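# Restore overhanging top reel flat onto its stack

## Task

Return the top reel, which now overhangs, to a centred position on top of the stack, lying flat with its label facing up, and then release it.

## Robot and tools

Robot: two arms on a table, left_arm carrying a five-finger left hand and right_arm carrying a five-finger right hand. The left hand mirrors the right. Base positions in the scene frame: left_arm (+0.009, +0.281, -0.002) m, right_arm (+0.016, -0.237, +0.002) m, both turned only slightly about z. A post is fixed to the floor behind the arms. Loose objects may occasionally get a brief shove from outside.

Frames. Scene frame: origin at table-top height midway between the nominal bases, +z up, +x out over the table, +y toward left_arm. Arm names do not match image sides. The fixed camera and the table use the scene frame. Each arm's reported hand pose, velocities, targets and wrist-camera pose are in that arm's own base frame. Pose offsets you send are along the current Hand target's own axes.

Hand point: a spot 0.05 m in front of the palm and 0.15 m from the wrist mount, moving rigidly with the hand. Its +z runs along straight fingers, +y points out of the palm. For the right hand +x runs across the palm away from the thumb; for the left hand +x points toward the thumb. Straight fingertips sit about 0.06-0.07 m past the point along +z and 0.06 m behind it along -y. A wrist bracket on the little-finger side can strike things.

Row layout (both tools): 28 numbers, each in [-1, 1], always for both arms. Left arm first: dx, dy, dz, rx, ry, rz, then little, ring, middle, index, thumb_bend, thumb_turn, force_limit, speed. Then the same 14 for the right arm. The six pose numbers are an offset, not a pose: measured from that arm's Hand target at the start of the action or move, along that target's axes; 1.0 equals 0.6 m or 180 degrees, and rx, ry, rz form one rotation vector. Six zeros ask nothing new of that arm. Finger and thumb numbers are absolute targets: +1 open/straight, -1 closed; thumb_turn -1 puts the thumb in front of the palm (opposing the fingers), +1 beside it. force_limit maps -1..+1 to roughly 0..10 N at the fingertip (0..15 N for the two thumb motors). speed rises linearly from near zero at -1 to full at +0.48 and stays full above. For a gentle grasp close at speed -0.94 or lower. To keep a hand unchanged, repeat the eight hand numbers of the last row actually run for it; if none has run yet, send its hand_measured six values plus hand_force_limit and hand_speed. Grip range with the thumb opposed: objects about 0.035-0.065 m thick.

execute_actions: argument actions is a list of actions; each action is up to 15 rows, one per 1/30 s step. Every row in an action counts from the pose at that action's start, not from the prior row; a short action holds its final row to step 15. The next action or call starts from the new Hand target, so repeating an offset keeps moving. Optional cameras: list of names, ["all"] or []. Images come only with an empty actions list or when requested.

move: target is one 28-number row or a list of up to 15 rows, all offsets from the same starting Hand targets. speed in m/s (0.002 to 4.3, default 0.25; turning up to twice that in rad/s), one value or one per target. blend in metres for rounding corners in a list (0 = stop at each). blocking=false returns after about 0.5 s while motion continues. Paths are straight, do not avoid obstacles, and are capped at 10 s. The result adds a move: line such as done, off_target, moving, held or fault, plus limits=paced (pose clipped) or limits=held (steps withheld).

wait: seconds 0-3600, sends nothing new; a running move carries on. stop: brakes a running move. zoom_image: camera (cam_high, cam_left_wrist, cam_right_wrist) and region [x0, y0, x1, y1] in pixels, at most 504 by 504, from the newest image. show_instructions: shows reference pages. finished_scene: ends the scene (scene 1), irreversibly; the reel must stay correct without the robot.

Results: per arm end_effector_position (m) and end_effector_quat_wxyz in its base frame, Hand target (the last commanded pose after clipping, base for the next offset), joint positions, velocities (maybe summarised as within noise) and torques, and for each hand hand_measured, hand_stopped_by (moving, target, force, stalled, fault), hand_load_n (fingertip force, positive pushing open; a drop to about 0 signals a lost grip), hand_force_limit, hand_speed. execute_actions results also list positions at some steps. MOTOR HOT or FAULT lines may appear.

Cameras: cam_high 896x504 fixed overhead; cam_left_wrist and cam_right_wrist 672x504 fisheye on the wrists.

Behaviour to expect: the hand often rests 1-3 cm (sometimes 5 cm) off its commanded pose, usually low; a later execute_actions call re-requests the target, or send the shortfall as an offset. Commanded orientation is clipped to within 40 degrees of the measured one per step. An arm blocked by contact keeps pressing until commanded back past its hand point. Heat builds when holding loads, reaching far or pushing; at 100 °C the arm drops for 30-60 s.

Avoid: dropping the reel even a few millimetres, releasing it while it moves, fast impacts or hard pushes on the stack or fixed parts, anything leaving the table, the two hands or arms pressing on each other, closing one hand on the other's fingers, and excessive finger force.

Each tool is called after ">>>" as name(argument=value, ...), one argument or row to a line, values as JSON.

Reference images:

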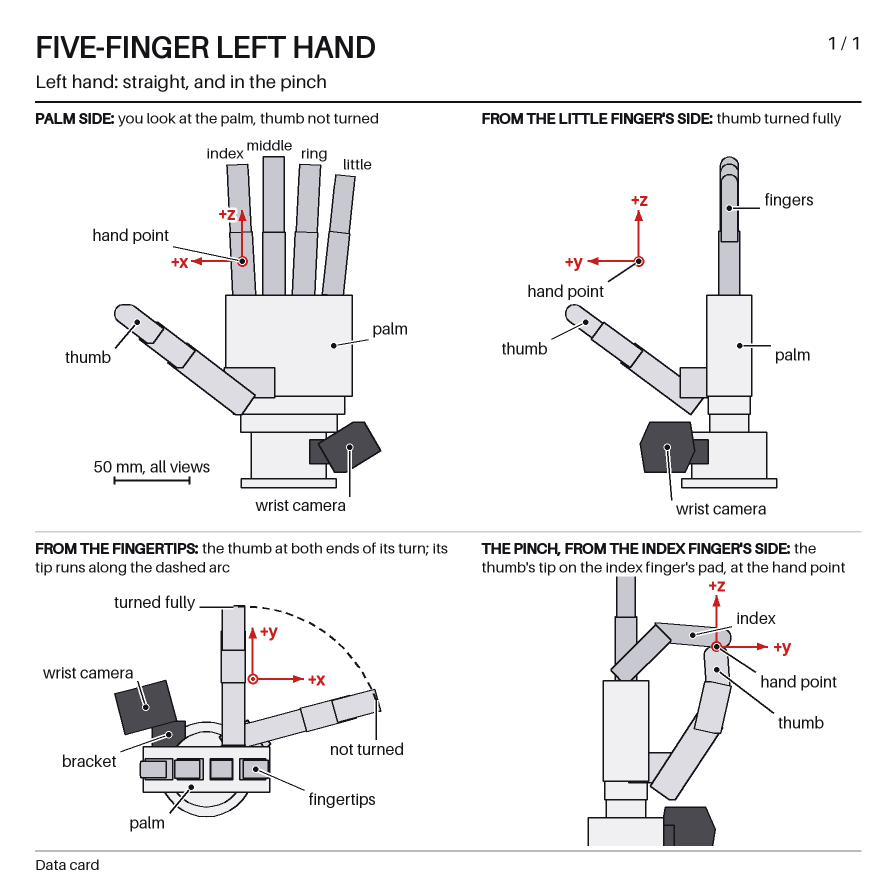

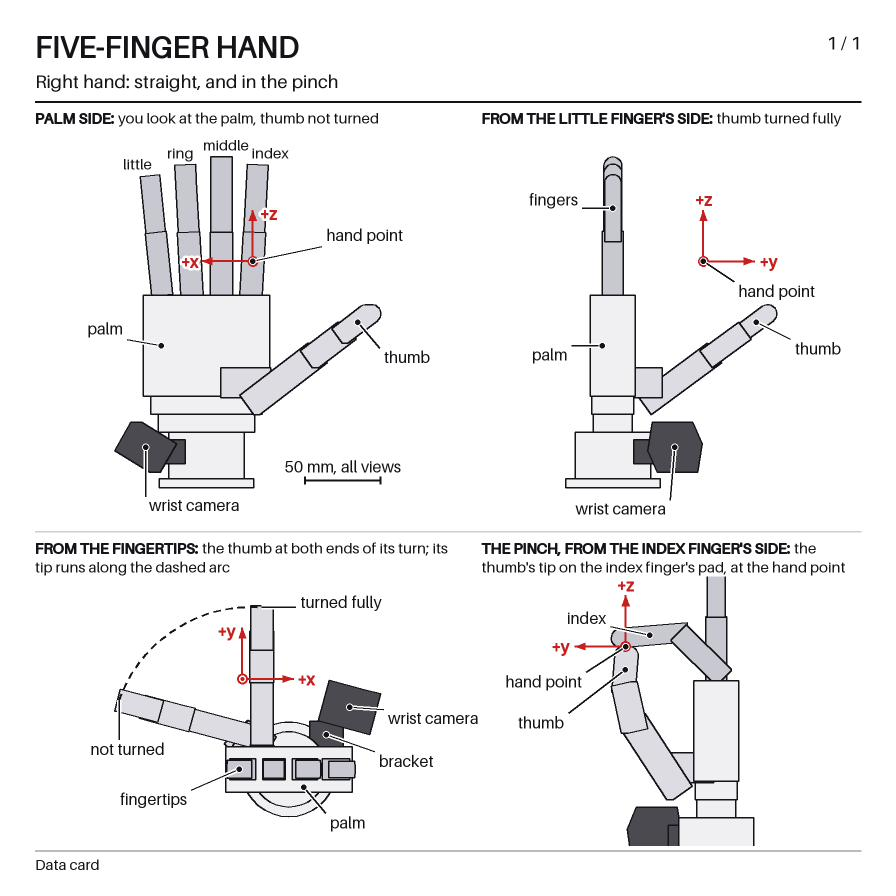

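## Session

>>> execute_actions(
  actions=[],
)

Scene clock: 0.00 s.
left_arm: end_effector_position=(+0.2434, +0.3160, +0.3120) hand_measured=(+1.000, +1.000, +1.000, +1.000, +1.000, +1.000) hand_load_n=(+0.0, +0.0, -0.5, +0.0, +0.0, +0.0) hand_stopped_by=(target, target, target, target, target, target) hand_force_limit=0.00 hand_speed=-0.80 end_effector_quat_wxyz=(-0.125, +0.982, +0.142, +0.025) | right_arm: end_effector_position=(+0.1456, -0.4055, +0.1485) hand_measured=(+1.000, +1.000, +1.000, +1.000, +1.000, +1.000) hand_load_n=(+0.0, +0.0, +0.0, +0.0, +0.0, +0.0) hand_stopped_by=(target, target, target, target, target, target) hand_force_limit=0.00 hand_speed=-0.80 end_effector_quat_wxyz=(+0.192, +0.579, +0.788, +0.076)
Joint positions: left_arm=[1.019 1.279 1.466 -1.533 -0.121 -0.825] | right_arm=[-1.547 1.369 0.985 -1.065 -0.399 1.316]
Joint velocities: within noise
Joint torques (N m): no reading
Heat: left arm: hottest wrist yaw 40 °C; right arm: hottest waist 39 °C.
Hand target: left_arm +0.2458, +0.3198, +0.3228; -0.135, +0.980, +0.142, +0.033 | right_arm +0.1459, -0.4143, +0.1596; +0.201, +0.576, +0.789, +0.065

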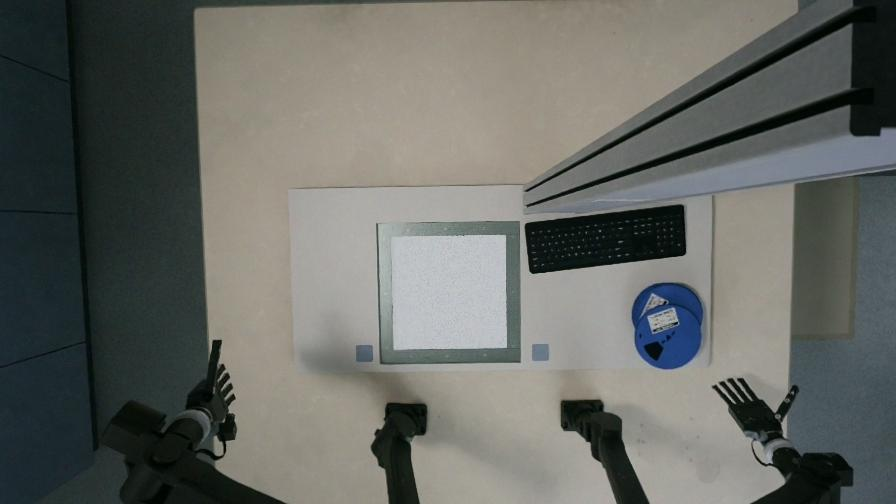

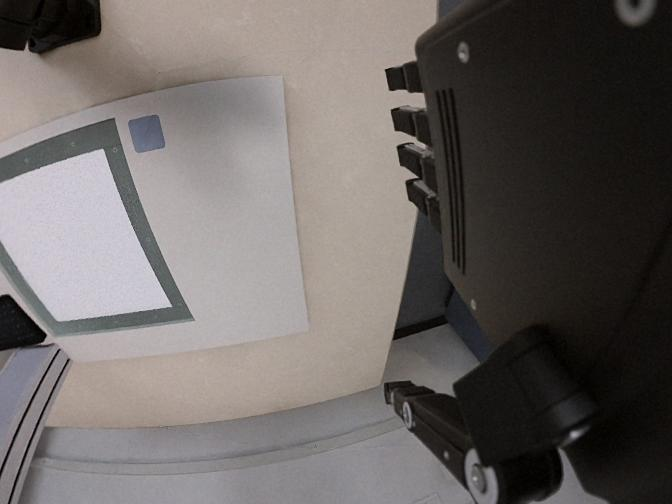

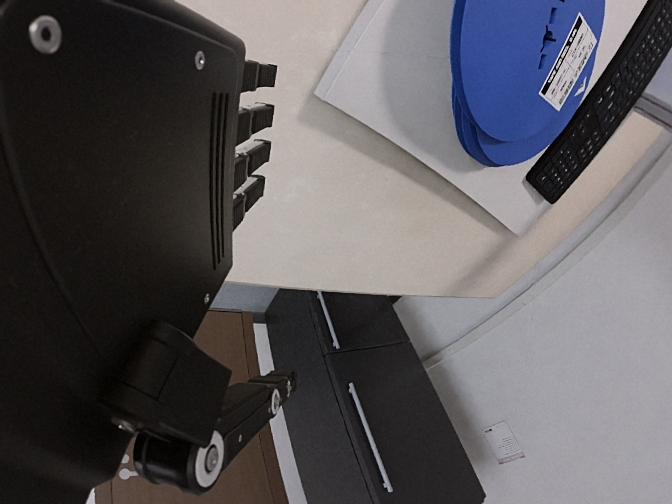

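>>> zoom_image(
  camera="cam_high",
  region=[600, 260, 740, 390],
)

>>> zoom_image(
  camera="cam_right_wrist",
  region=[420, 0, 672, 200],
)

Scaled by 3.600 from the camera's image (finer frame: 1280x720).

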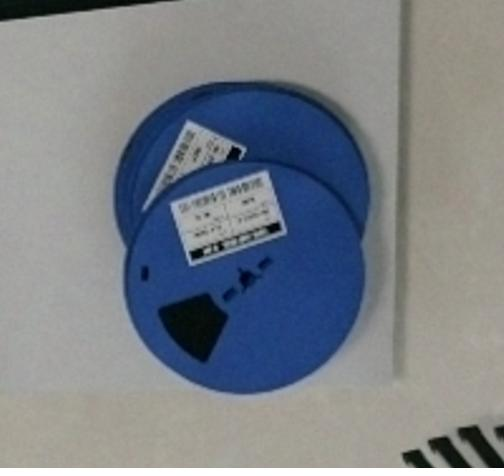

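Scaled by 2.000 from the camera's image (finer frame: 960x720).

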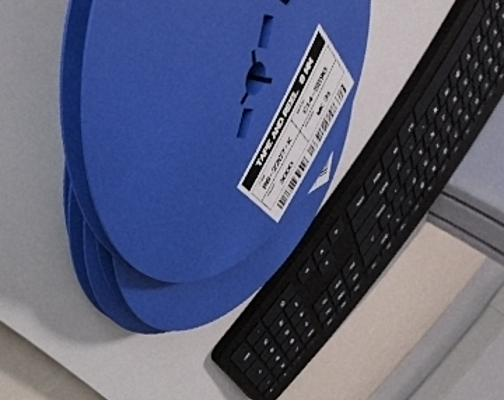

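>>> move(
  target=[0,0,0,0,0,0,1,1,1,1,1,1,0,-0.8,0.1712,0.1204,-0.0570,0.1150,0.0721,0.0424,1,1,1,1,1,1,0,-0.8],
  speed=0.15,
  cameras=["all"],
)

Scene clock: 55.93 s.
left_arm: end_effector_position=(+0.2434, +0.3160, +0.3120) hand_measured=(+1.000, +1.000, +1.000, +1.000, +1.000, +1.000) hand_load_n=(+0.0, +0.0, +0.0, +0.0, +0.0, +0.0) hand_stopped_by=(target, target, target, target, target, target) hand_force_limit=0.00 hand_speed=-0.80 end_effector_quat_wxyz=(-0.125, +0.982, +0.142, +0.025) | right_arm: end_effector_position=(+0.1692, -0.2901, +0.1831) hand_measured=(+1.000, +1.000, +1.000, +1.000, +1.000, +1.000) hand_load_n=(+0.0, +0.0, +0.0, +0.0, +0.0, +0.0) hand_stopped_by=(target, target, target, target, target, target) hand_force_limit=0.00 hand_speed=-0.80 end_effector_quat_wxyz=(-0.006, +0.639, +0.769, +0.004)
Joint positions: left_arm=[1.019 1.279 1.466 -1.533 -0.121 -0.825] | right_arm=[-1.203 1.113 0.985 -1.458 -0.002 1.754]
Joint torques (N m): left_arm=[-0.21 -8.18 10.45 1.05 -0.19 0.12] | right_arm=[-0.5 -6.71 9.26 -0.38 0.08 0.02]
Heat: left arm: hottest elbow 41 °C; right arm: hottest elbow 48 °C.
Hand target: left_arm +0.2458, +0.3198, +0.3228; -0.135, +0.980, +0.142, +0.033 | right_arm +0.1702, -0.2901, +0.1899; +0.000, +0.643, +0.766, +0.000
Off the commanded pose: left_arm 0.012 m, 2 deg | right_arm 0.007 m, 1 deg.
move: done
cam_right_wrist: T_world_to_cam=[[0.91464, 0.40413, 0.01045, -0.03839], [0.3346, -0.77128, 0.54146, -0.38368], [0.22688, -0.49174, -0.84066, 0.08911]] pos_world=[0.14328, -0.23659, 0.28306]

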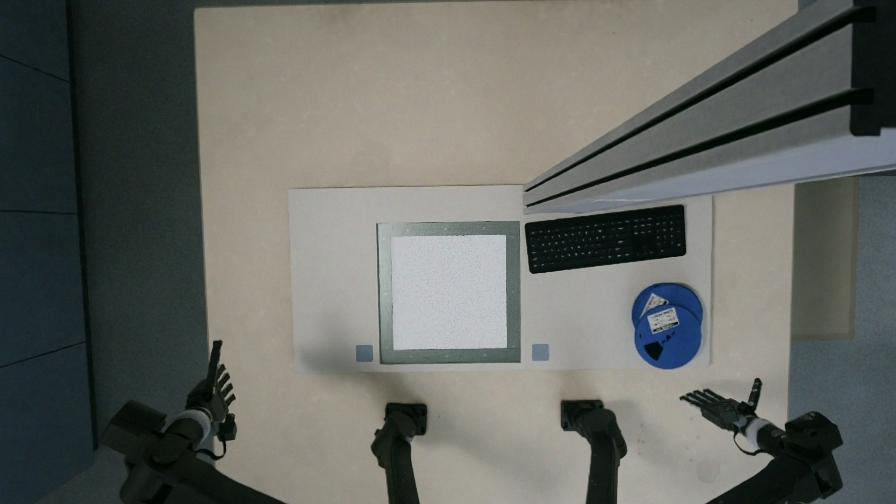

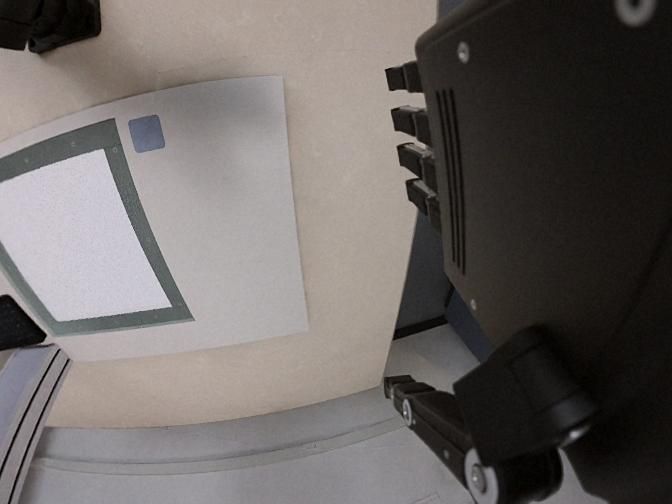

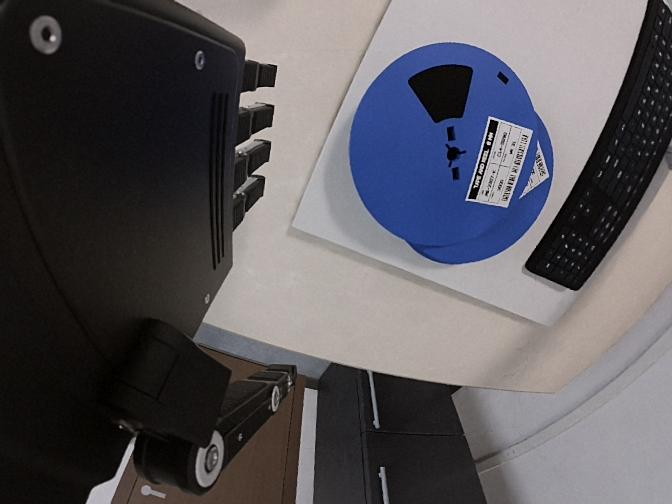

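>>> zoom_image(
  camera="cam_right_wrist",
  region=[330, 20, 582, 290],
)

>>> zoom_image(
  camera="cam_high",
  region=[620, 270, 720, 380],
)

Scaled by 1.867 from the camera's image (finer frame: 960x720).

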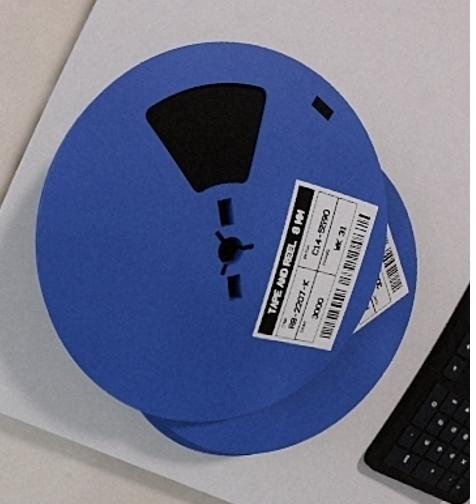

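Scaled by 4.582 from the camera's image (finer frame: 1280x720).

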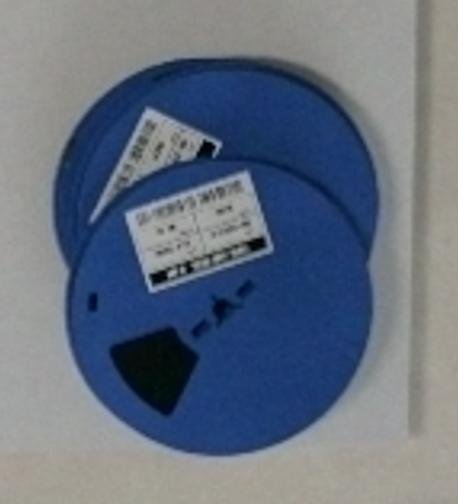

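>>> move(
  target=[0,0,0,0,0,0,1,1,1,1,1,1,0,-0.8,0.2534,-0.0877,0,0,0,-0.8611,1,1,1,1,1,1,0,-0.8],
  speed=0.3,
  cameras=["all"],
)

Scene clock: 123.33 s.
left_arm: end_effector_position=(+0.2434, +0.3160, +0.3120) hand_measured=(+1.000, +1.000, +1.000, +1.000, +1.000, +1.000) hand_load_n=(+0.0, +0.0, +0.0, +0.0, +0.0, +0.0) hand_stopped_by=(target, target, target, target, target, target) hand_force_limit=0.00 hand_speed=-0.80 end_effector_quat_wxyz=(-0.125, +0.982, +0.142, +0.025) | right_arm: end_effector_position=(+0.0943, -0.1531, +0.1897) hand_measured=(+1.000, +1.000, +1.000, +1.000, +1.000, +1.000) hand_load_n=(+0.0, +0.0, +0.0, +0.0, +0.0, +0.0) hand_stopped_by=(target, target, target, target, target, target) hand_force_limit=0.00 hand_speed=-0.80 end_effector_quat_wxyz=(-0.001, -0.599, +0.801, +0.000)
Joint positions: left_arm=[1.019 1.279 1.466 -1.533 -0.121 -0.825] | right_arm=[-0.944 0.972 0.91 -1.509 0.003 -0.658]
Joint torques (N m): left_arm=[-0.21 -8.18 10.45 1.05 -0.2 0.12] | right_arm=[-0.56 -4.42 8.18 -0.42 -0.01 -0.27]
Heat: left arm: hottest elbow 44 °C; right arm: hottest elbow 51 °C.
Hand target: left_arm +0.2458, +0.3198, +0.3228; -0.135, +0.980, +0.142, +0.033 | right_arm +0.0920, -0.1495, +0.1901; +0.000, -0.609, +0.794, +0.000
Off the commanded pose: left_arm 0.012 m, 2 deg | right_arm 0.004 m, 1 deg.
move: done
cam_right_wrist: T_world_to_cam=[[-0.99843, 0.05509, 0.01021, 0.10172], [0.05156, 0.83218, 0.5521, 0.01353], [0.02192, 0.55176, -0.83371, 0.3568]] pos_world=[0.09304, -0.21373, 0.28896]

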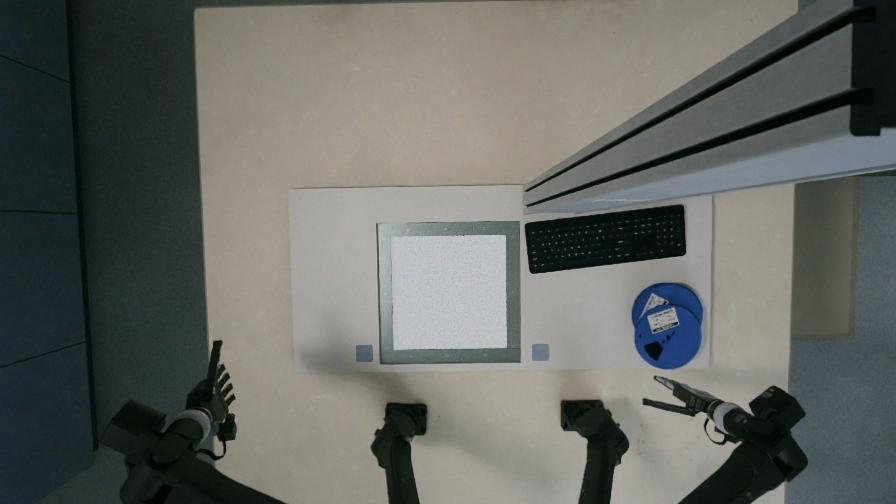

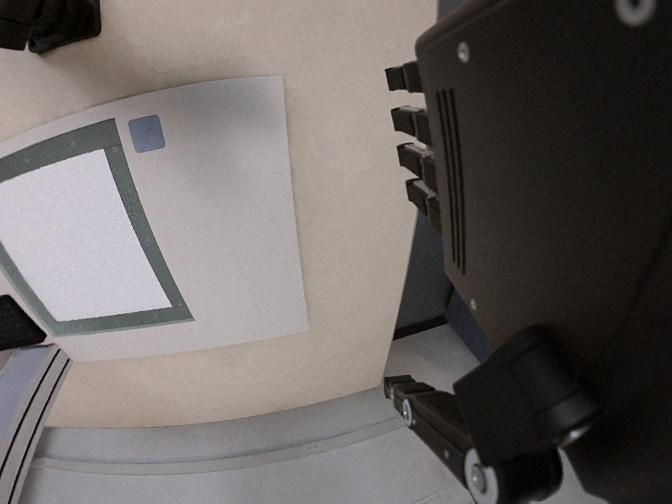

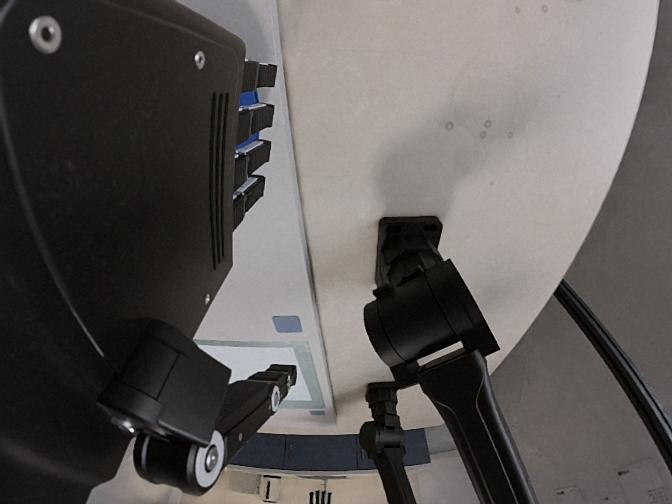

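>>> zoom_image(
  camera="cam_high",
  region=[620, 270, 780, 430],
)

Scaled by 3.150 from the camera's image (finer frame: 1280x720).

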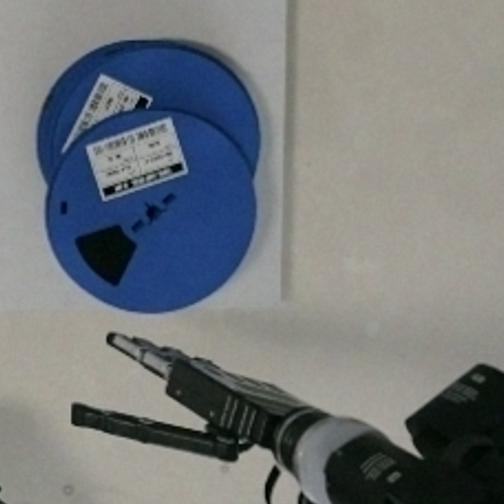

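>>> move(
  target=[
    [0,0,0,0,0,0,1,1,1,1,1,1,0,-0.8,0,0.0333,0,0,0,0,1,1,1,1,1,1,0,-0.8],
    [0,0,0,0,0,0,1,1,1,1,1,1,0,-0.8,0,0.0333,0.1583,0,0,0,1,1,1,1,1,1,0,-0.8],
  ],
  speed=0.12,
  blend=0.01,
  cameras=["cam_high","cam_right_wrist"],
)

>>> zoom_image(
  camera="cam_high",
  region=[620, 270, 780, 430],
)

Scene clock: 147.13 s.
left_arm: end_effector_position=(+0.2434, +0.3160, +0.3120) hand_measured=(+1.000, +1.000, +1.000, +1.000, +1.000, +1.000) hand_load_n=(+0.0, +0.0, +0.0, +0.0, +0.0, +0.0) hand_stopped_by=(target, target, target, target, target, target) hand_force_limit=0.00 hand_speed=-0.80 end_effector_quat_wxyz=(-0.125, +0.982, +0.142, +0.025) | right_arm: end_effector_position=(+0.0738, -0.1422, +0.0976) hand_measured=(+1.000, +1.000, +1.000, +1.000, +1.000, +1.000) hand_load_n=(+0.0, +0.0, +0.0, +0.0, +0.0, +0.0) hand_stopped_by=(target, target, target, target, target, target) hand_force_limit=0.00 hand_speed=-0.80 end_effector_quat_wxyz=(-0.001, -0.605, +0.796, -0.001)
Joint positions: left_arm=[1.019 1.279 1.466 -1.533 -0.121 -0.825] | right_arm=[-0.985 0.959 0.657 -1.267 0.003 -0.714]
Joint torques (N m): left_arm=[-0.15 -8.18 10.45 1.05 -0.19 0.12] | right_arm=[-1.55 -1.61 7.99 0.13 -0.01 -0.27]
Heat: left arm: hottest elbow 44 °C; right arm: hottest elbow 50 °C.
Hand target: left_arm +0.2458, +0.3198, +0.3228; -0.135, +0.980, +0.142, +0.033 | right_arm +0.0726, -0.1442, +0.0951; +0.000, -0.608, +0.794, +0.000
Off the commanded pose: left_arm 0.012 m, 2 deg | right_arm 0.003 m, 1 deg.
move: done
cam_right_wrist: T_world_to_cam=[[-0.99917, 0.03981, 0.00888, 0.0797], [0.03812, 0.83382, 0.55071, 0.05769], [0.01453, 0.55059, -0.83465, 0.2749]] pos_world=[0.07344, -0.20264, 0.19696]

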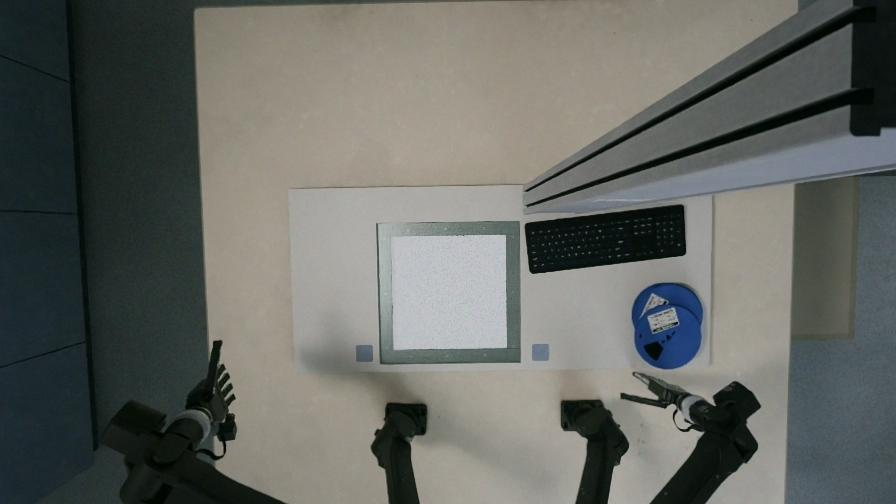

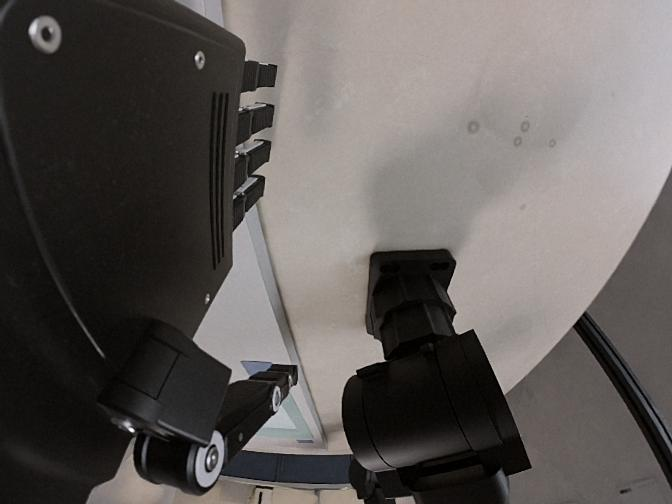

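Scaled by 3.150 from the camera's image (finer frame: 1280x720).

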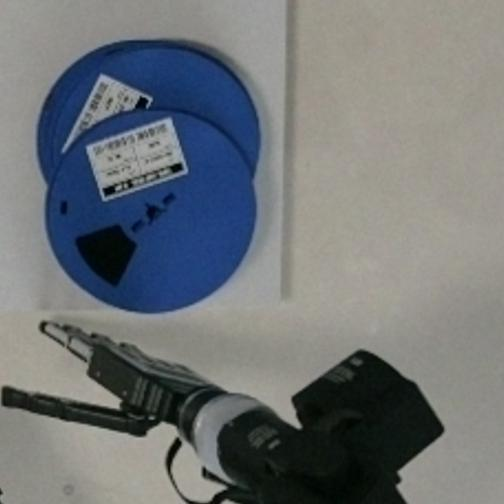

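>>> move(
  target=[
    [0,0,0,0,0,0,1,1,1,1,1,1,0,-0.8,0,0,0.0167,0,0,0,1,1,1,1,1,1,0,-0.8],
    [0,0,0,0,0,0,1,1,1,1,1,1,0,-0.8,0,-0.1083,0.0167,0,0,0,1,1,1,1,1,1,0,-0.8],
  ],
  speed=0.05,
  cameras=["cam_high"],
)

>>> zoom_image(
  camera="cam_high",
  region=[610, 260, 740, 390],
)

Scene clock: 158.97 s.
left_arm: end_effector_position=(+0.2434, +0.3160, +0.3120) hand_measured=(+1.000, +1.000, +1.000, +1.000, +1.000, +1.000) hand_load_n=(+0.0, +0.0, +0.0, +0.0, +0.0, +0.0) hand_stopped_by=(target, target, target, target, target, target) hand_force_limit=0.00 hand_speed=-0.80 end_effector_quat_wxyz=(-0.125, +0.982, +0.142, +0.025) | right_arm: end_effector_position=(+0.0937, -0.1445, +0.0832) hand_measured=(+1.000, +1.000, +1.000, +0.998, +1.000, +1.000) hand_load_n=(+0.0, +0.0, +0.0, -15.0, +0.0, +0.0) hand_stopped_by=(target, target, target, target, target, target) hand_force_limit=0.00 hand_speed=-0.80 end_effector_quat_wxyz=(-0.021, -0.625, +0.779, +0.044)
Joint positions: left_arm=[1.019 1.279 1.466 -1.533 -0.121 -0.825] | right_arm=[-0.875 1.104 0.684 -1.24 0.041 -0.656]
Joint torques (N m): left_arm=[-0.21 -8.18 10.45 1.06 -0.19 0.12] | right_arm=[1.08 -1.44 12.23 1.84 -1.69 0.56]
Heat: left arm: hottest elbow 45 °C; right arm: hottest elbow 50 °C.
Hand target: left_arm +0.2458, +0.3198, +0.3228; -0.135, +0.980, +0.142, +0.033 | right_arm +0.1354, -0.1611, +0.0850; +0.000, -0.608, +0.794, +0.000
Off the commanded pose: left_arm 0.012 m, 2 deg | right_arm 0.045 m, 6 deg.
move: off_target (right_arm)

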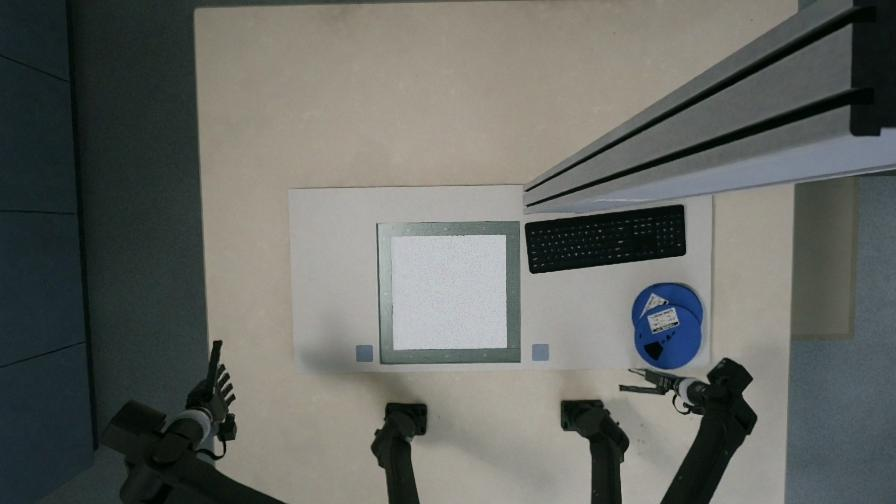

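Scaled by 3.877 from the camera's image (finer frame: 1280x720).

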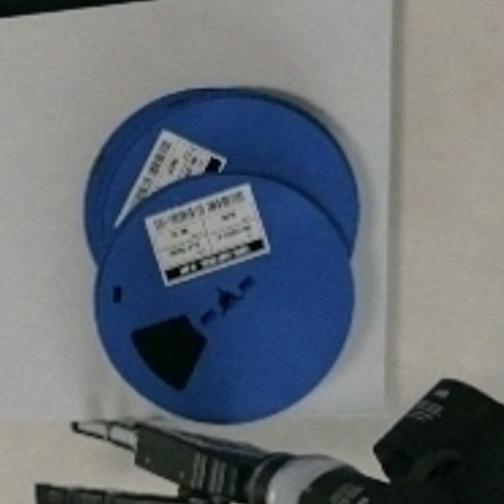

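>>> move(
  target=[
    [0,0,0,0,0,0,1,1,1,1,1,1,0,-0.8,0,0.104,0,0,0,0,1,1,1,1,1,1,0,-0.8],
    [0,0,0,0,0,0,1,1,1,1,1,1,0,-0.8,0,0.104,-0.1,0,0,0,1,1,1,1,1,1,0,-0.8],
  ],
  speed=0.08,
  cameras=["cam_high","cam_right_wrist"],
)

>>> zoom_image(
  camera="cam_high",
  region=[610, 260, 740, 390],
)

>>> zoom_image(
  camera="cam_right_wrist",
  region=[180, 0, 380, 250],
)

Scene clock: 169.87 s.
left_arm: end_effector_position=(+0.2434, +0.3160, +0.3120) hand_measured=(+1.000, +1.000, +1.000, +1.000, +1.000, +1.000) hand_load_n=(+0.0, +0.0, +0.0, +0.0, +0.0, +0.0) hand_stopped_by=(target, target, target, target, target, target) hand_force_limit=0.00 hand_speed=-0.80 end_effector_quat_wxyz=(-0.125, +0.982, +0.142, +0.025) | right_arm: end_effector_position=(+0.0676, -0.1302, +0.1274) hand_measured=(+1.000, +1.000, +1.000, +1.000, +1.000, +1.000) hand_load_n=(+0.0, +0.0, +0.0, +0.0, +0.0, +0.0) hand_stopped_by=(target, target, target, target, target, target) hand_force_limit=0.00 hand_speed=-0.80 end_effector_quat_wxyz=(+0.000, -0.604, +0.796, +0.028)
Joint positions: left_arm=[1.019 1.279 1.466 -1.533 -0.121 -0.825] | right_arm=[-0.978 0.942 0.717 -1.401 0.003 -0.706]
Joint torques (N m): left_arm=[-0.15 -8.18 10.45 1.06 -0.19 0.12] | right_arm=[-1.38 -3.19 12.49 -0.47 0 -0.28]
Heat: left arm: hottest elbow 45 °C; right arm: hottest elbow 53 °C.
Hand target: left_arm +0.2458, +0.3198, +0.3228; -0.135, +0.980, +0.142, +0.033 | right_arm +0.0752, -0.1450, +0.1452; +0.000, -0.608, +0.794, +0.000
Off the commanded pose: left_arm 0.012 m, 2 deg | right_arm 0.024 m, 3 deg.
move: off_target (right_arm)
cam_right_wrist: T_world_to_cam=[[-0.99827, 0.04012, 0.04304, 0.06836], [0.05778, 0.80684, 0.58793, 0.02194], [-0.01114, 0.5894, -0.80776, 0.29665]] pos_world=[0.07028, -0.19529, 0.22378]

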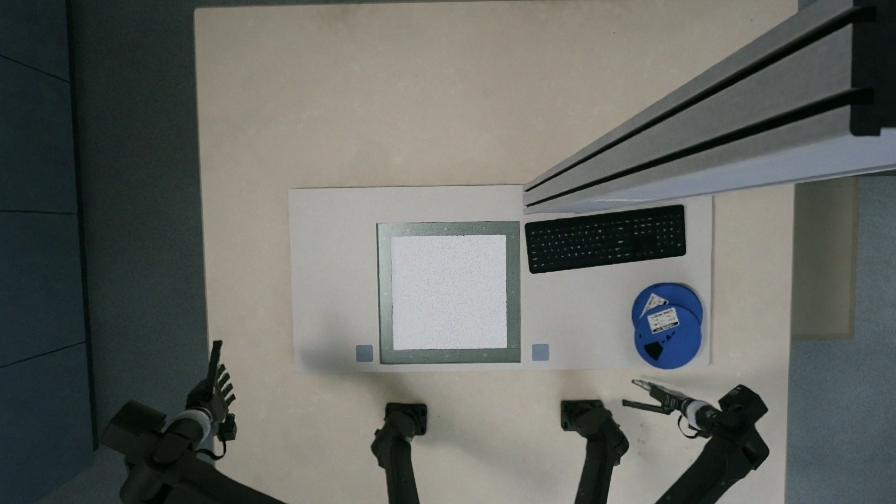

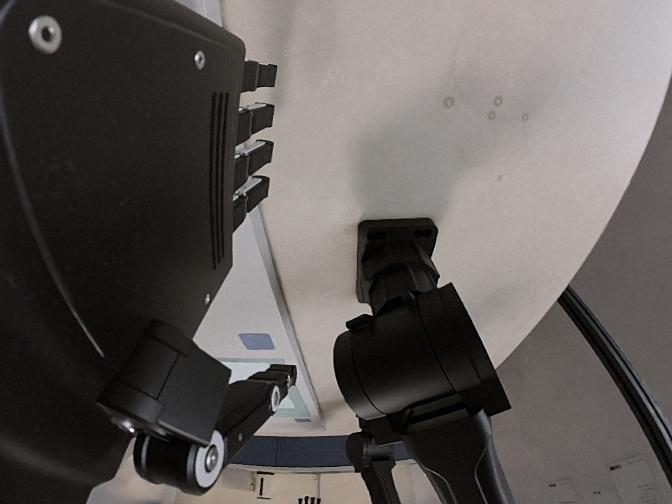

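Scaled by 3.877 from the camera's image (finer frame: 1280x720).

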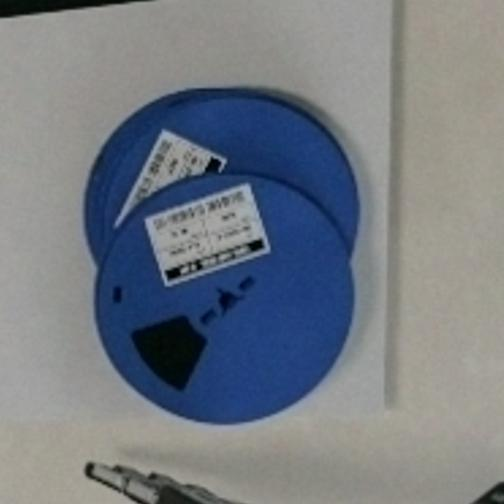

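Scaled by 2.016 from the camera's image (finer frame: 960x720).

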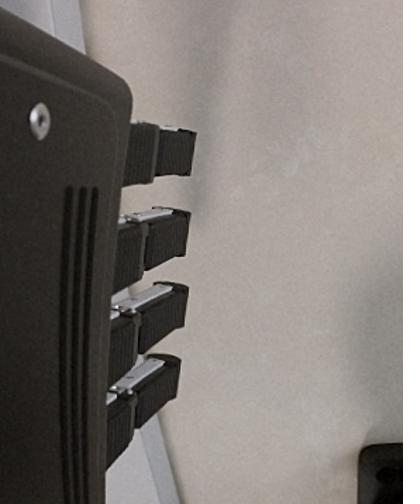

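>>> zoom_image(
  camera="cam_right_wrist",
  region=[200, 200, 340, 440],
)

Scaled by 2.100 from the camera's image (finer frame: 960x720).

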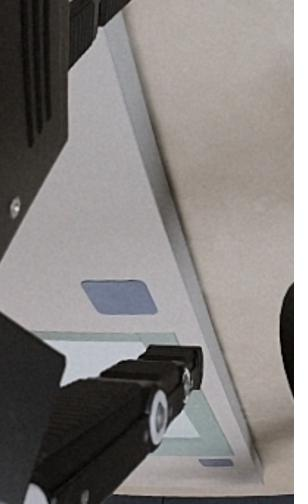

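>>> move(
  target=[0,0,0,0,0,0,1,1,1,1,1,1,0,-0.8,0,0,0.075,0,0,0,1,1,1,1,1,1,0,-0.8],
  speed=0.08,
  cameras=["cam_high"],
)

Scene clock: 193.40 s.
left_arm: end_effector_position=(+0.2434, +0.3160, +0.3120) hand_measured=(+1.000, +1.000, +1.000, +1.000, +1.000, +1.000) hand_load_n=(+0.0, +0.0, +0.0, +0.5, -0.5, +0.0) hand_stopped_by=(target, target, target, target, target, target) hand_force_limit=0.00 hand_speed=-0.80 end_effector_quat_wxyz=(-0.125, +0.982, +0.142, +0.025) | right_arm: end_effector_position=(+0.0764, -0.1431, +0.1028) hand_measured=(+1.000, +1.000, +1.000, +1.000, +1.000, +1.000) hand_load_n=(+0.0, +0.0, +0.0, +0.0, +0.0, +0.5) hand_stopped_by=(target, target, target, target, target, target) hand_force_limit=0.00 hand_speed=-0.80 end_effector_quat_wxyz=(-0.001, -0.605, +0.796, -0.002)
Joint positions: left_arm=[1.019 1.279 1.466 -1.533 -0.121 -0.825] | right_arm=[-0.978 0.959 0.671 -1.28 0.003 -0.707]
Joint torques (N m): left_arm=[-0.21 -8.18 10.44 1.05 -0.2 0.12] | right_arm=[-1.61 -1.67 8.1 0.13 -0.02 -0.28]
Heat: left arm: hottest elbow 45 °C; right arm: hottest elbow 57 °C.
Hand target: left_arm +0.2458, +0.3198, +0.3228; -0.135, +0.980, +0.142, +0.033 | right_arm +0.0751, -0.1450, +0.1001; +0.000, -0.608, +0.794, +0.000
Off the commanded pose: left_arm 0.012 m, 2 deg | right_arm 0.003 m, 1 deg.
move: done

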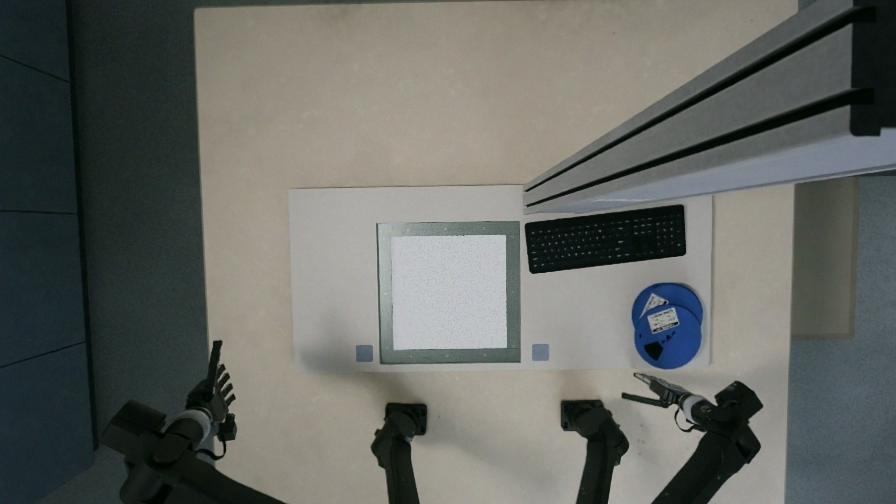

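>>> move(
  target=[0,0,0,0,0,0,1,1,1,1,1,1,0,-0.8,0,-0.075,0,0,0,0,1,1,1,1,1,1,0,-0.8],
  speed=0.05,
  cameras=["cam_high"],
)

>>> zoom_image(
  camera="cam_high",
  region=[610, 260, 740, 390],
)

Scene clock: 199.20 s.
left_arm: end_effector_position=(+0.2434, +0.3160, +0.3120) hand_measured=(+1.000, +1.000, +1.000, +1.000, +1.000, +1.000) hand_load_n=(+0.0, +0.0, +0.0, +0.0, -0.5, +0.0) hand_stopped_by=(target, target, target, target, target, target) hand_force_limit=0.00 hand_speed=-0.80 end_effector_quat_wxyz=(-0.125, +0.982, +0.142, +0.025) | right_arm: end_effector_position=(+0.0906, -0.1383, +0.0871) hand_measured=(+1.000, +1.000, +1.000, +1.000, +1.000, +1.000) hand_load_n=(+0.0, +0.0, +0.0, -6.5, +0.0, +0.0) hand_stopped_by=(target, target, target, target, target, target) hand_force_limit=0.00 hand_speed=-0.80 end_effector_quat_wxyz=(-0.009, -0.616, +0.787, +0.037)
Joint positions: left_arm=[1.019 1.279 1.466 -1.533 -0.121 -0.825] | right_arm=[-0.894 1.064 0.674 -1.255 0.018 -0.652]
Joint torques (N m): left_arm=[-0.21 -8.12 10.45 1.06 -0.19 0.13] | right_arm=[0.26 -2.55 12.98 0.55 -0.7 0.25]
Heat: left arm: hottest elbow 45 °C; right arm: hottest elbow 57 °C.
Hand target: left_arm +0.2458, +0.3198, +0.3228; -0.135, +0.980, +0.142, +0.033 | right_arm +0.1187, -0.1567, +0.1001; +0.000, -0.608, +0.794, +0.000
Off the commanded pose: left_arm 0.012 m, 2 deg | right_arm 0.036 m, 4 deg.
move: off_target (right_arm)

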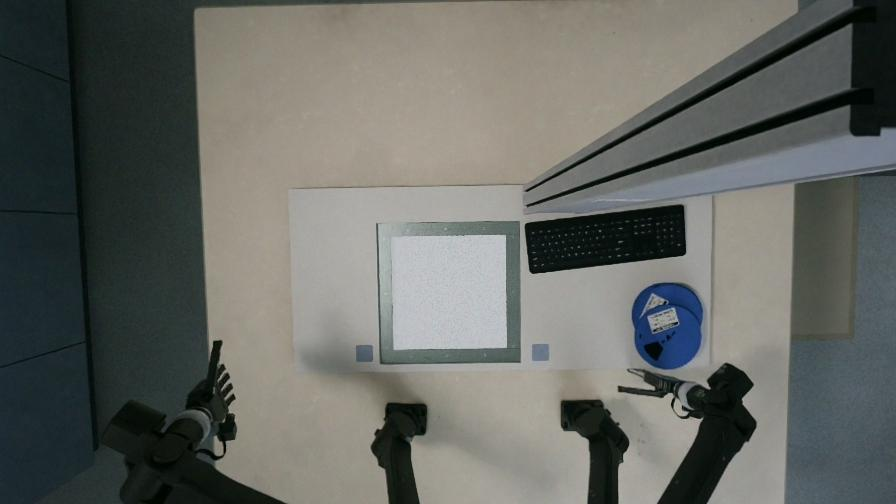

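Scaled by 3.877 from the camera's image (finer frame: 1280x720).

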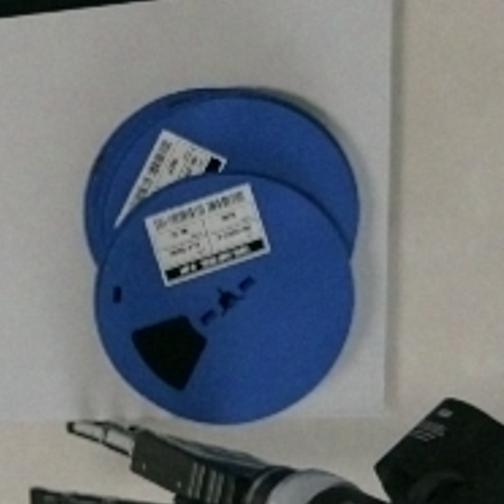

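>>> move(
  target=[
    [0,0,0,0,0,0,1,1,1,1,1,1,0,-0.8,0,0.0667,0,0,0,0,1,1,1,1,1,1,0,-0.8],
    [0,0,0,0,0,0,1,1,1,1,1,1,0,-0.8,0,0.0667,-0.05,0,0,0,1,1,1,1,1,1,0,-0.8],
  ],
  speed=0.1,
)

Scene clock: 218.03 s.
left_arm: end_effector_position=(+0.2434, +0.3160, +0.3120) hand_measured=(+1.000, +1.000, +1.000, +1.000, +1.000, +1.000) hand_load_n=(+0.0, +0.0, +0.0, +0.0, +0.0, +0.0) hand_stopped_by=(target, target, target, target, target, target) hand_force_limit=0.00 hand_speed=-0.80 end_effector_quat_wxyz=(-0.125, +0.982, +0.142, +0.025) | right_arm: end_effector_position=(+0.0714, -0.1303, +0.1121) hand_measured=(+1.000, +1.000, +1.000, +1.000, +1.000, +1.000) hand_load_n=(+0.0, -0.5, +0.5, +0.0, +0.0, +0.0) hand_stopped_by=(target, target, target, target, target, target) hand_force_limit=0.00 hand_speed=-0.80 end_effector_quat_wxyz=(+0.000, -0.605, +0.796, +0.029)
Joint positions: left_arm=[1.019 1.279 1.466 -1.533 -0.121 -0.825] | right_arm=[-0.964 0.964 0.687 -1.351 0.003 -0.692]
Joint torques (N m): left_arm=[-0.21 -8.18 10.47 1.05 -0.19 0.12] | right_arm=[-1.55 -3.43 12.55 -0.47 0 -0.27]
Heat: left arm: hottest elbow 45 °C; right arm: hottest elbow 58 °C.
Hand target: left_arm +0.2458, +0.3198, +0.3228; -0.135, +0.980, +0.142, +0.033 | right_arm +0.0800, -0.1463, +0.1301; +0.000, -0.609, +0.794, +0.000
Off the commanded pose: left_arm 0.012 m, 2 deg | right_arm 0.026 m, 3 deg.
move: off_target (right_arm)

>>> move(
  target=[0,0,0,0,0,0,1,1,1,1,1,1,0,-0.8,0,-0.075,0,0,0,0,1,1,1,1,1,1,0,-0.8],
  speed=0.05,
  cameras=["cam_high"],
)

>>> zoom_image(
  camera="cam_high",
  region=[610, 260, 740, 390],
)

Scene clock: 230.00 s.
left_arm: end_effector_position=(+0.2434, +0.3160, +0.3120) hand_measured=(+1.000, +1.000, +1.000, +1.000, +1.000, +1.000) hand_load_n=(+0.0, +0.0, +0.0, +0.0, -0.5, +0.0) hand_stopped_by=(target, target, target, target, target, target) hand_force_limit=0.00 hand_speed=-0.80 end_effector_quat_wxyz=(-0.125, +0.982, +0.142, +0.025) | right_arm: end_effector_position=(+0.1070, -0.1430, +0.1168) hand_measured=(+1.000, +1.000, +1.000, +1.000, +1.000, +1.000) hand_load_n=(+0.0, +0.0, +0.0, +0.0, +0.0, +0.0) hand_stopped_by=(target, target, target, target, target, target) hand_force_limit=0.00 hand_speed=-0.80 end_effector_quat_wxyz=(-0.001, -0.612, +0.791, +0.025)
Joint positions: left_arm=[1.019 1.279 1.466 -1.533 -0.121 -0.825] | right_arm=[-0.871 1.052 0.755 -1.323 0 -0.618]
Joint torques (N m): left_arm=[-0.15 -8.18 10.44 1.05 -0.19 0.12] | right_arm=[-0.44 -2.96 12.55 0.02 0.04 0.06]
Heat: left arm: hottest elbow 45 °C; right arm: hottest elbow 58 °C.
Hand target: left_arm +0.2458, +0.3198, +0.3228; -0.135, +0.980, +0.142, +0.033 | right_arm +0.1235, -0.1580, +0.1301; +0.000, -0.608, +0.794, +0.000
Off the commanded pose: left_arm 0.012 m, 2 deg | right_arm 0.026 m, 3 deg.
move: off_target (right_arm)

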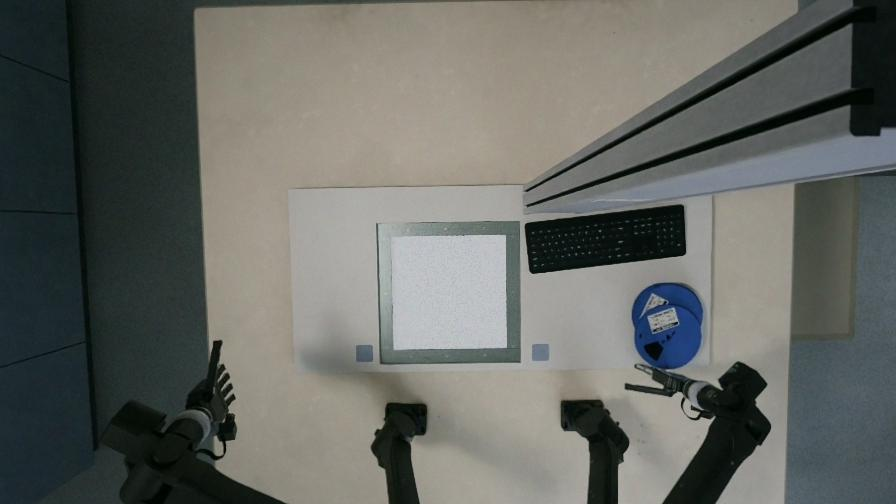

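Scaled by 3.877 from the camera's image (finer frame: 1280x720).

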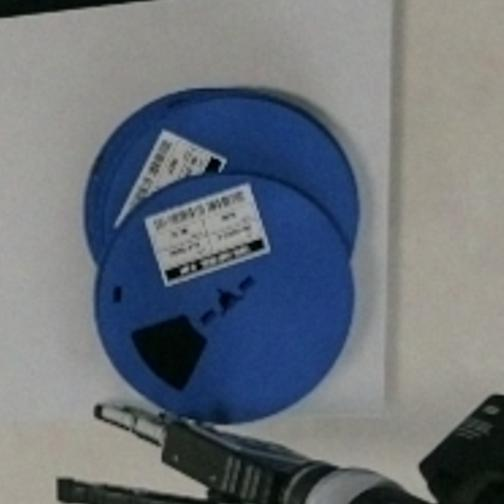

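>>> move(
  target=[0,0,0,0,0,0,1,1,1,1,1,1,0,-0.8,-0.01,0.033,0.0217,0,0,0,1,1,1,1,1,1,0,-0.8],
  speed=0.05,
  cameras=[],
)

Scene clock: 237.60 s.
left_arm: end_effector_position=(+0.2434, +0.3160, +0.3120) hand_measured=(+1.000, +1.000, +1.000, +1.000, +1.000, +1.000) hand_load_n=(+0.0, +0.0, +0.0, +0.0, +0.0, -0.5) hand_stopped_by=(target, target, target, target, target, target) hand_force_limit=0.00 hand_speed=-0.80 end_effector_quat_wxyz=(-0.125, +0.982, +0.142, +0.025) | right_arm: end_effector_position=(+0.1077, -0.1456, +0.1176) hand_measured=(+1.000, +1.000, +1.000, +1.000, +1.000, +1.000) hand_load_n=(+0.0, +0.0, +0.0, +0.0, +0.0, +0.0) hand_stopped_by=(target, target, target, target, target, target) hand_force_limit=0.00 hand_speed=-0.80 end_effector_quat_wxyz=(+0.000, -0.609, +0.793, +0.007)
Joint positions: left_arm=[1.019 1.279 1.466 -1.533 -0.121 -0.825] | right_arm=[-0.878 1.028 0.749 -1.306 0 -0.617]
Joint torques (N m): left_arm=[-0.21 -8.18 10.45 1.06 -0.19 0.12] | right_arm=[-1.61 -4.66 7.83 0.09 0.09 -0.18]
Heat: left arm: hottest elbow 45 °C; right arm: hottest elbow 58 °C.
Hand target: left_arm +0.2458, +0.3198, +0.3228; -0.135, +0.980, +0.142, +0.033 | right_arm +0.1059, -0.1471, +0.1172; +0.000, -0.609, +0.794, +0.000
Off the commanded pose: left_arm 0.012 m, 2 deg | right_arm 0.002 m, 1 deg.
move: done

>>> move(
  target=[0,0,0,0,0,0,1,1,1,1,1,1,0,-0.8,0,0,0.02,0,0,0,1,1,1,1,1,1,0,-0.8],
  speed=0.05,
  cameras=["cam_high"],
)

>>> zoom_image(
  camera="cam_high",
  region=[610, 260, 740, 390],
)

Scene clock: 240.67 s.
left_arm: end_effector_position=(+0.2434, +0.3160, +0.3120) hand_measured=(+1.000, +1.000, +1.000, +1.000, +1.000, +1.000) hand_load_n=(+0.0, +0.0, +0.0, +0.5, +0.0, +0.0) hand_stopped_by=(target, target, target, target, target, target) hand_force_limit=0.00 hand_speed=-0.80 end_effector_quat_wxyz=(-0.125, +0.982, +0.142, +0.025) | right_arm: end_effector_position=(+0.1076, -0.1456, +0.1075) hand_measured=(+1.000, +1.000, +1.000, +1.000, +1.000, +1.000) hand_load_n=(+0.0, +0.0, +0.0, +0.0, +0.0, +0.0) hand_stopped_by=(target, target, target, target, target, target) hand_force_limit=0.00 hand_speed=-0.80 end_effector_quat_wxyz=(+0.000, -0.609, +0.793, +0.002)
Joint positions: left_arm=[1.019 1.279 1.466 -1.533 -0.121 -0.825] | right_arm=[-0.879 1.028 0.724 -1.271 0 -0.617]
Joint torques (N m): left_arm=[-0.21 -8.12 10.45 1.06 -0.19 0.12] | right_arm=[-1.61 -3.66 7.77 0.16 0.08 -0.18]
Heat: left arm: hottest elbow 45 °C; right arm: hottest elbow 58 °C.
Hand target: left_arm +0.2458, +0.3198, +0.3228; -0.135, +0.980, +0.142, +0.033 | right_arm +0.1058, -0.1470, +0.1051; +0.000, -0.608, +0.794, +0.000
Off the commanded pose: left_arm 0.012 m, 2 deg | right_arm 0.003 m, 0 deg.
move: done

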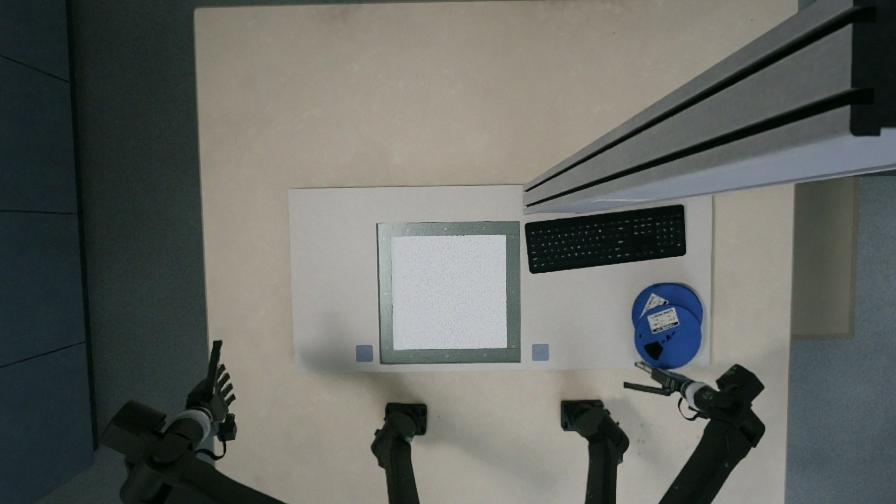

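Scaled by 3.877 from the camera's image (finer frame: 1280x720).

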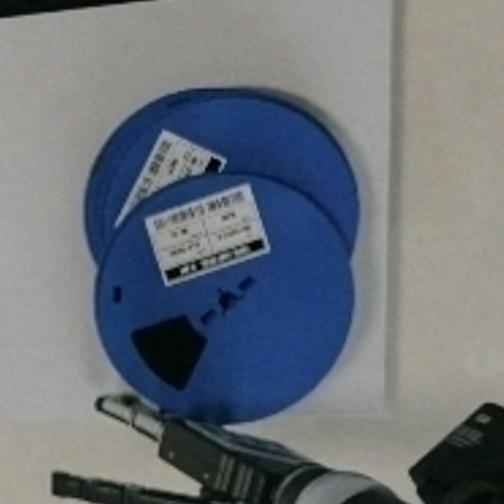

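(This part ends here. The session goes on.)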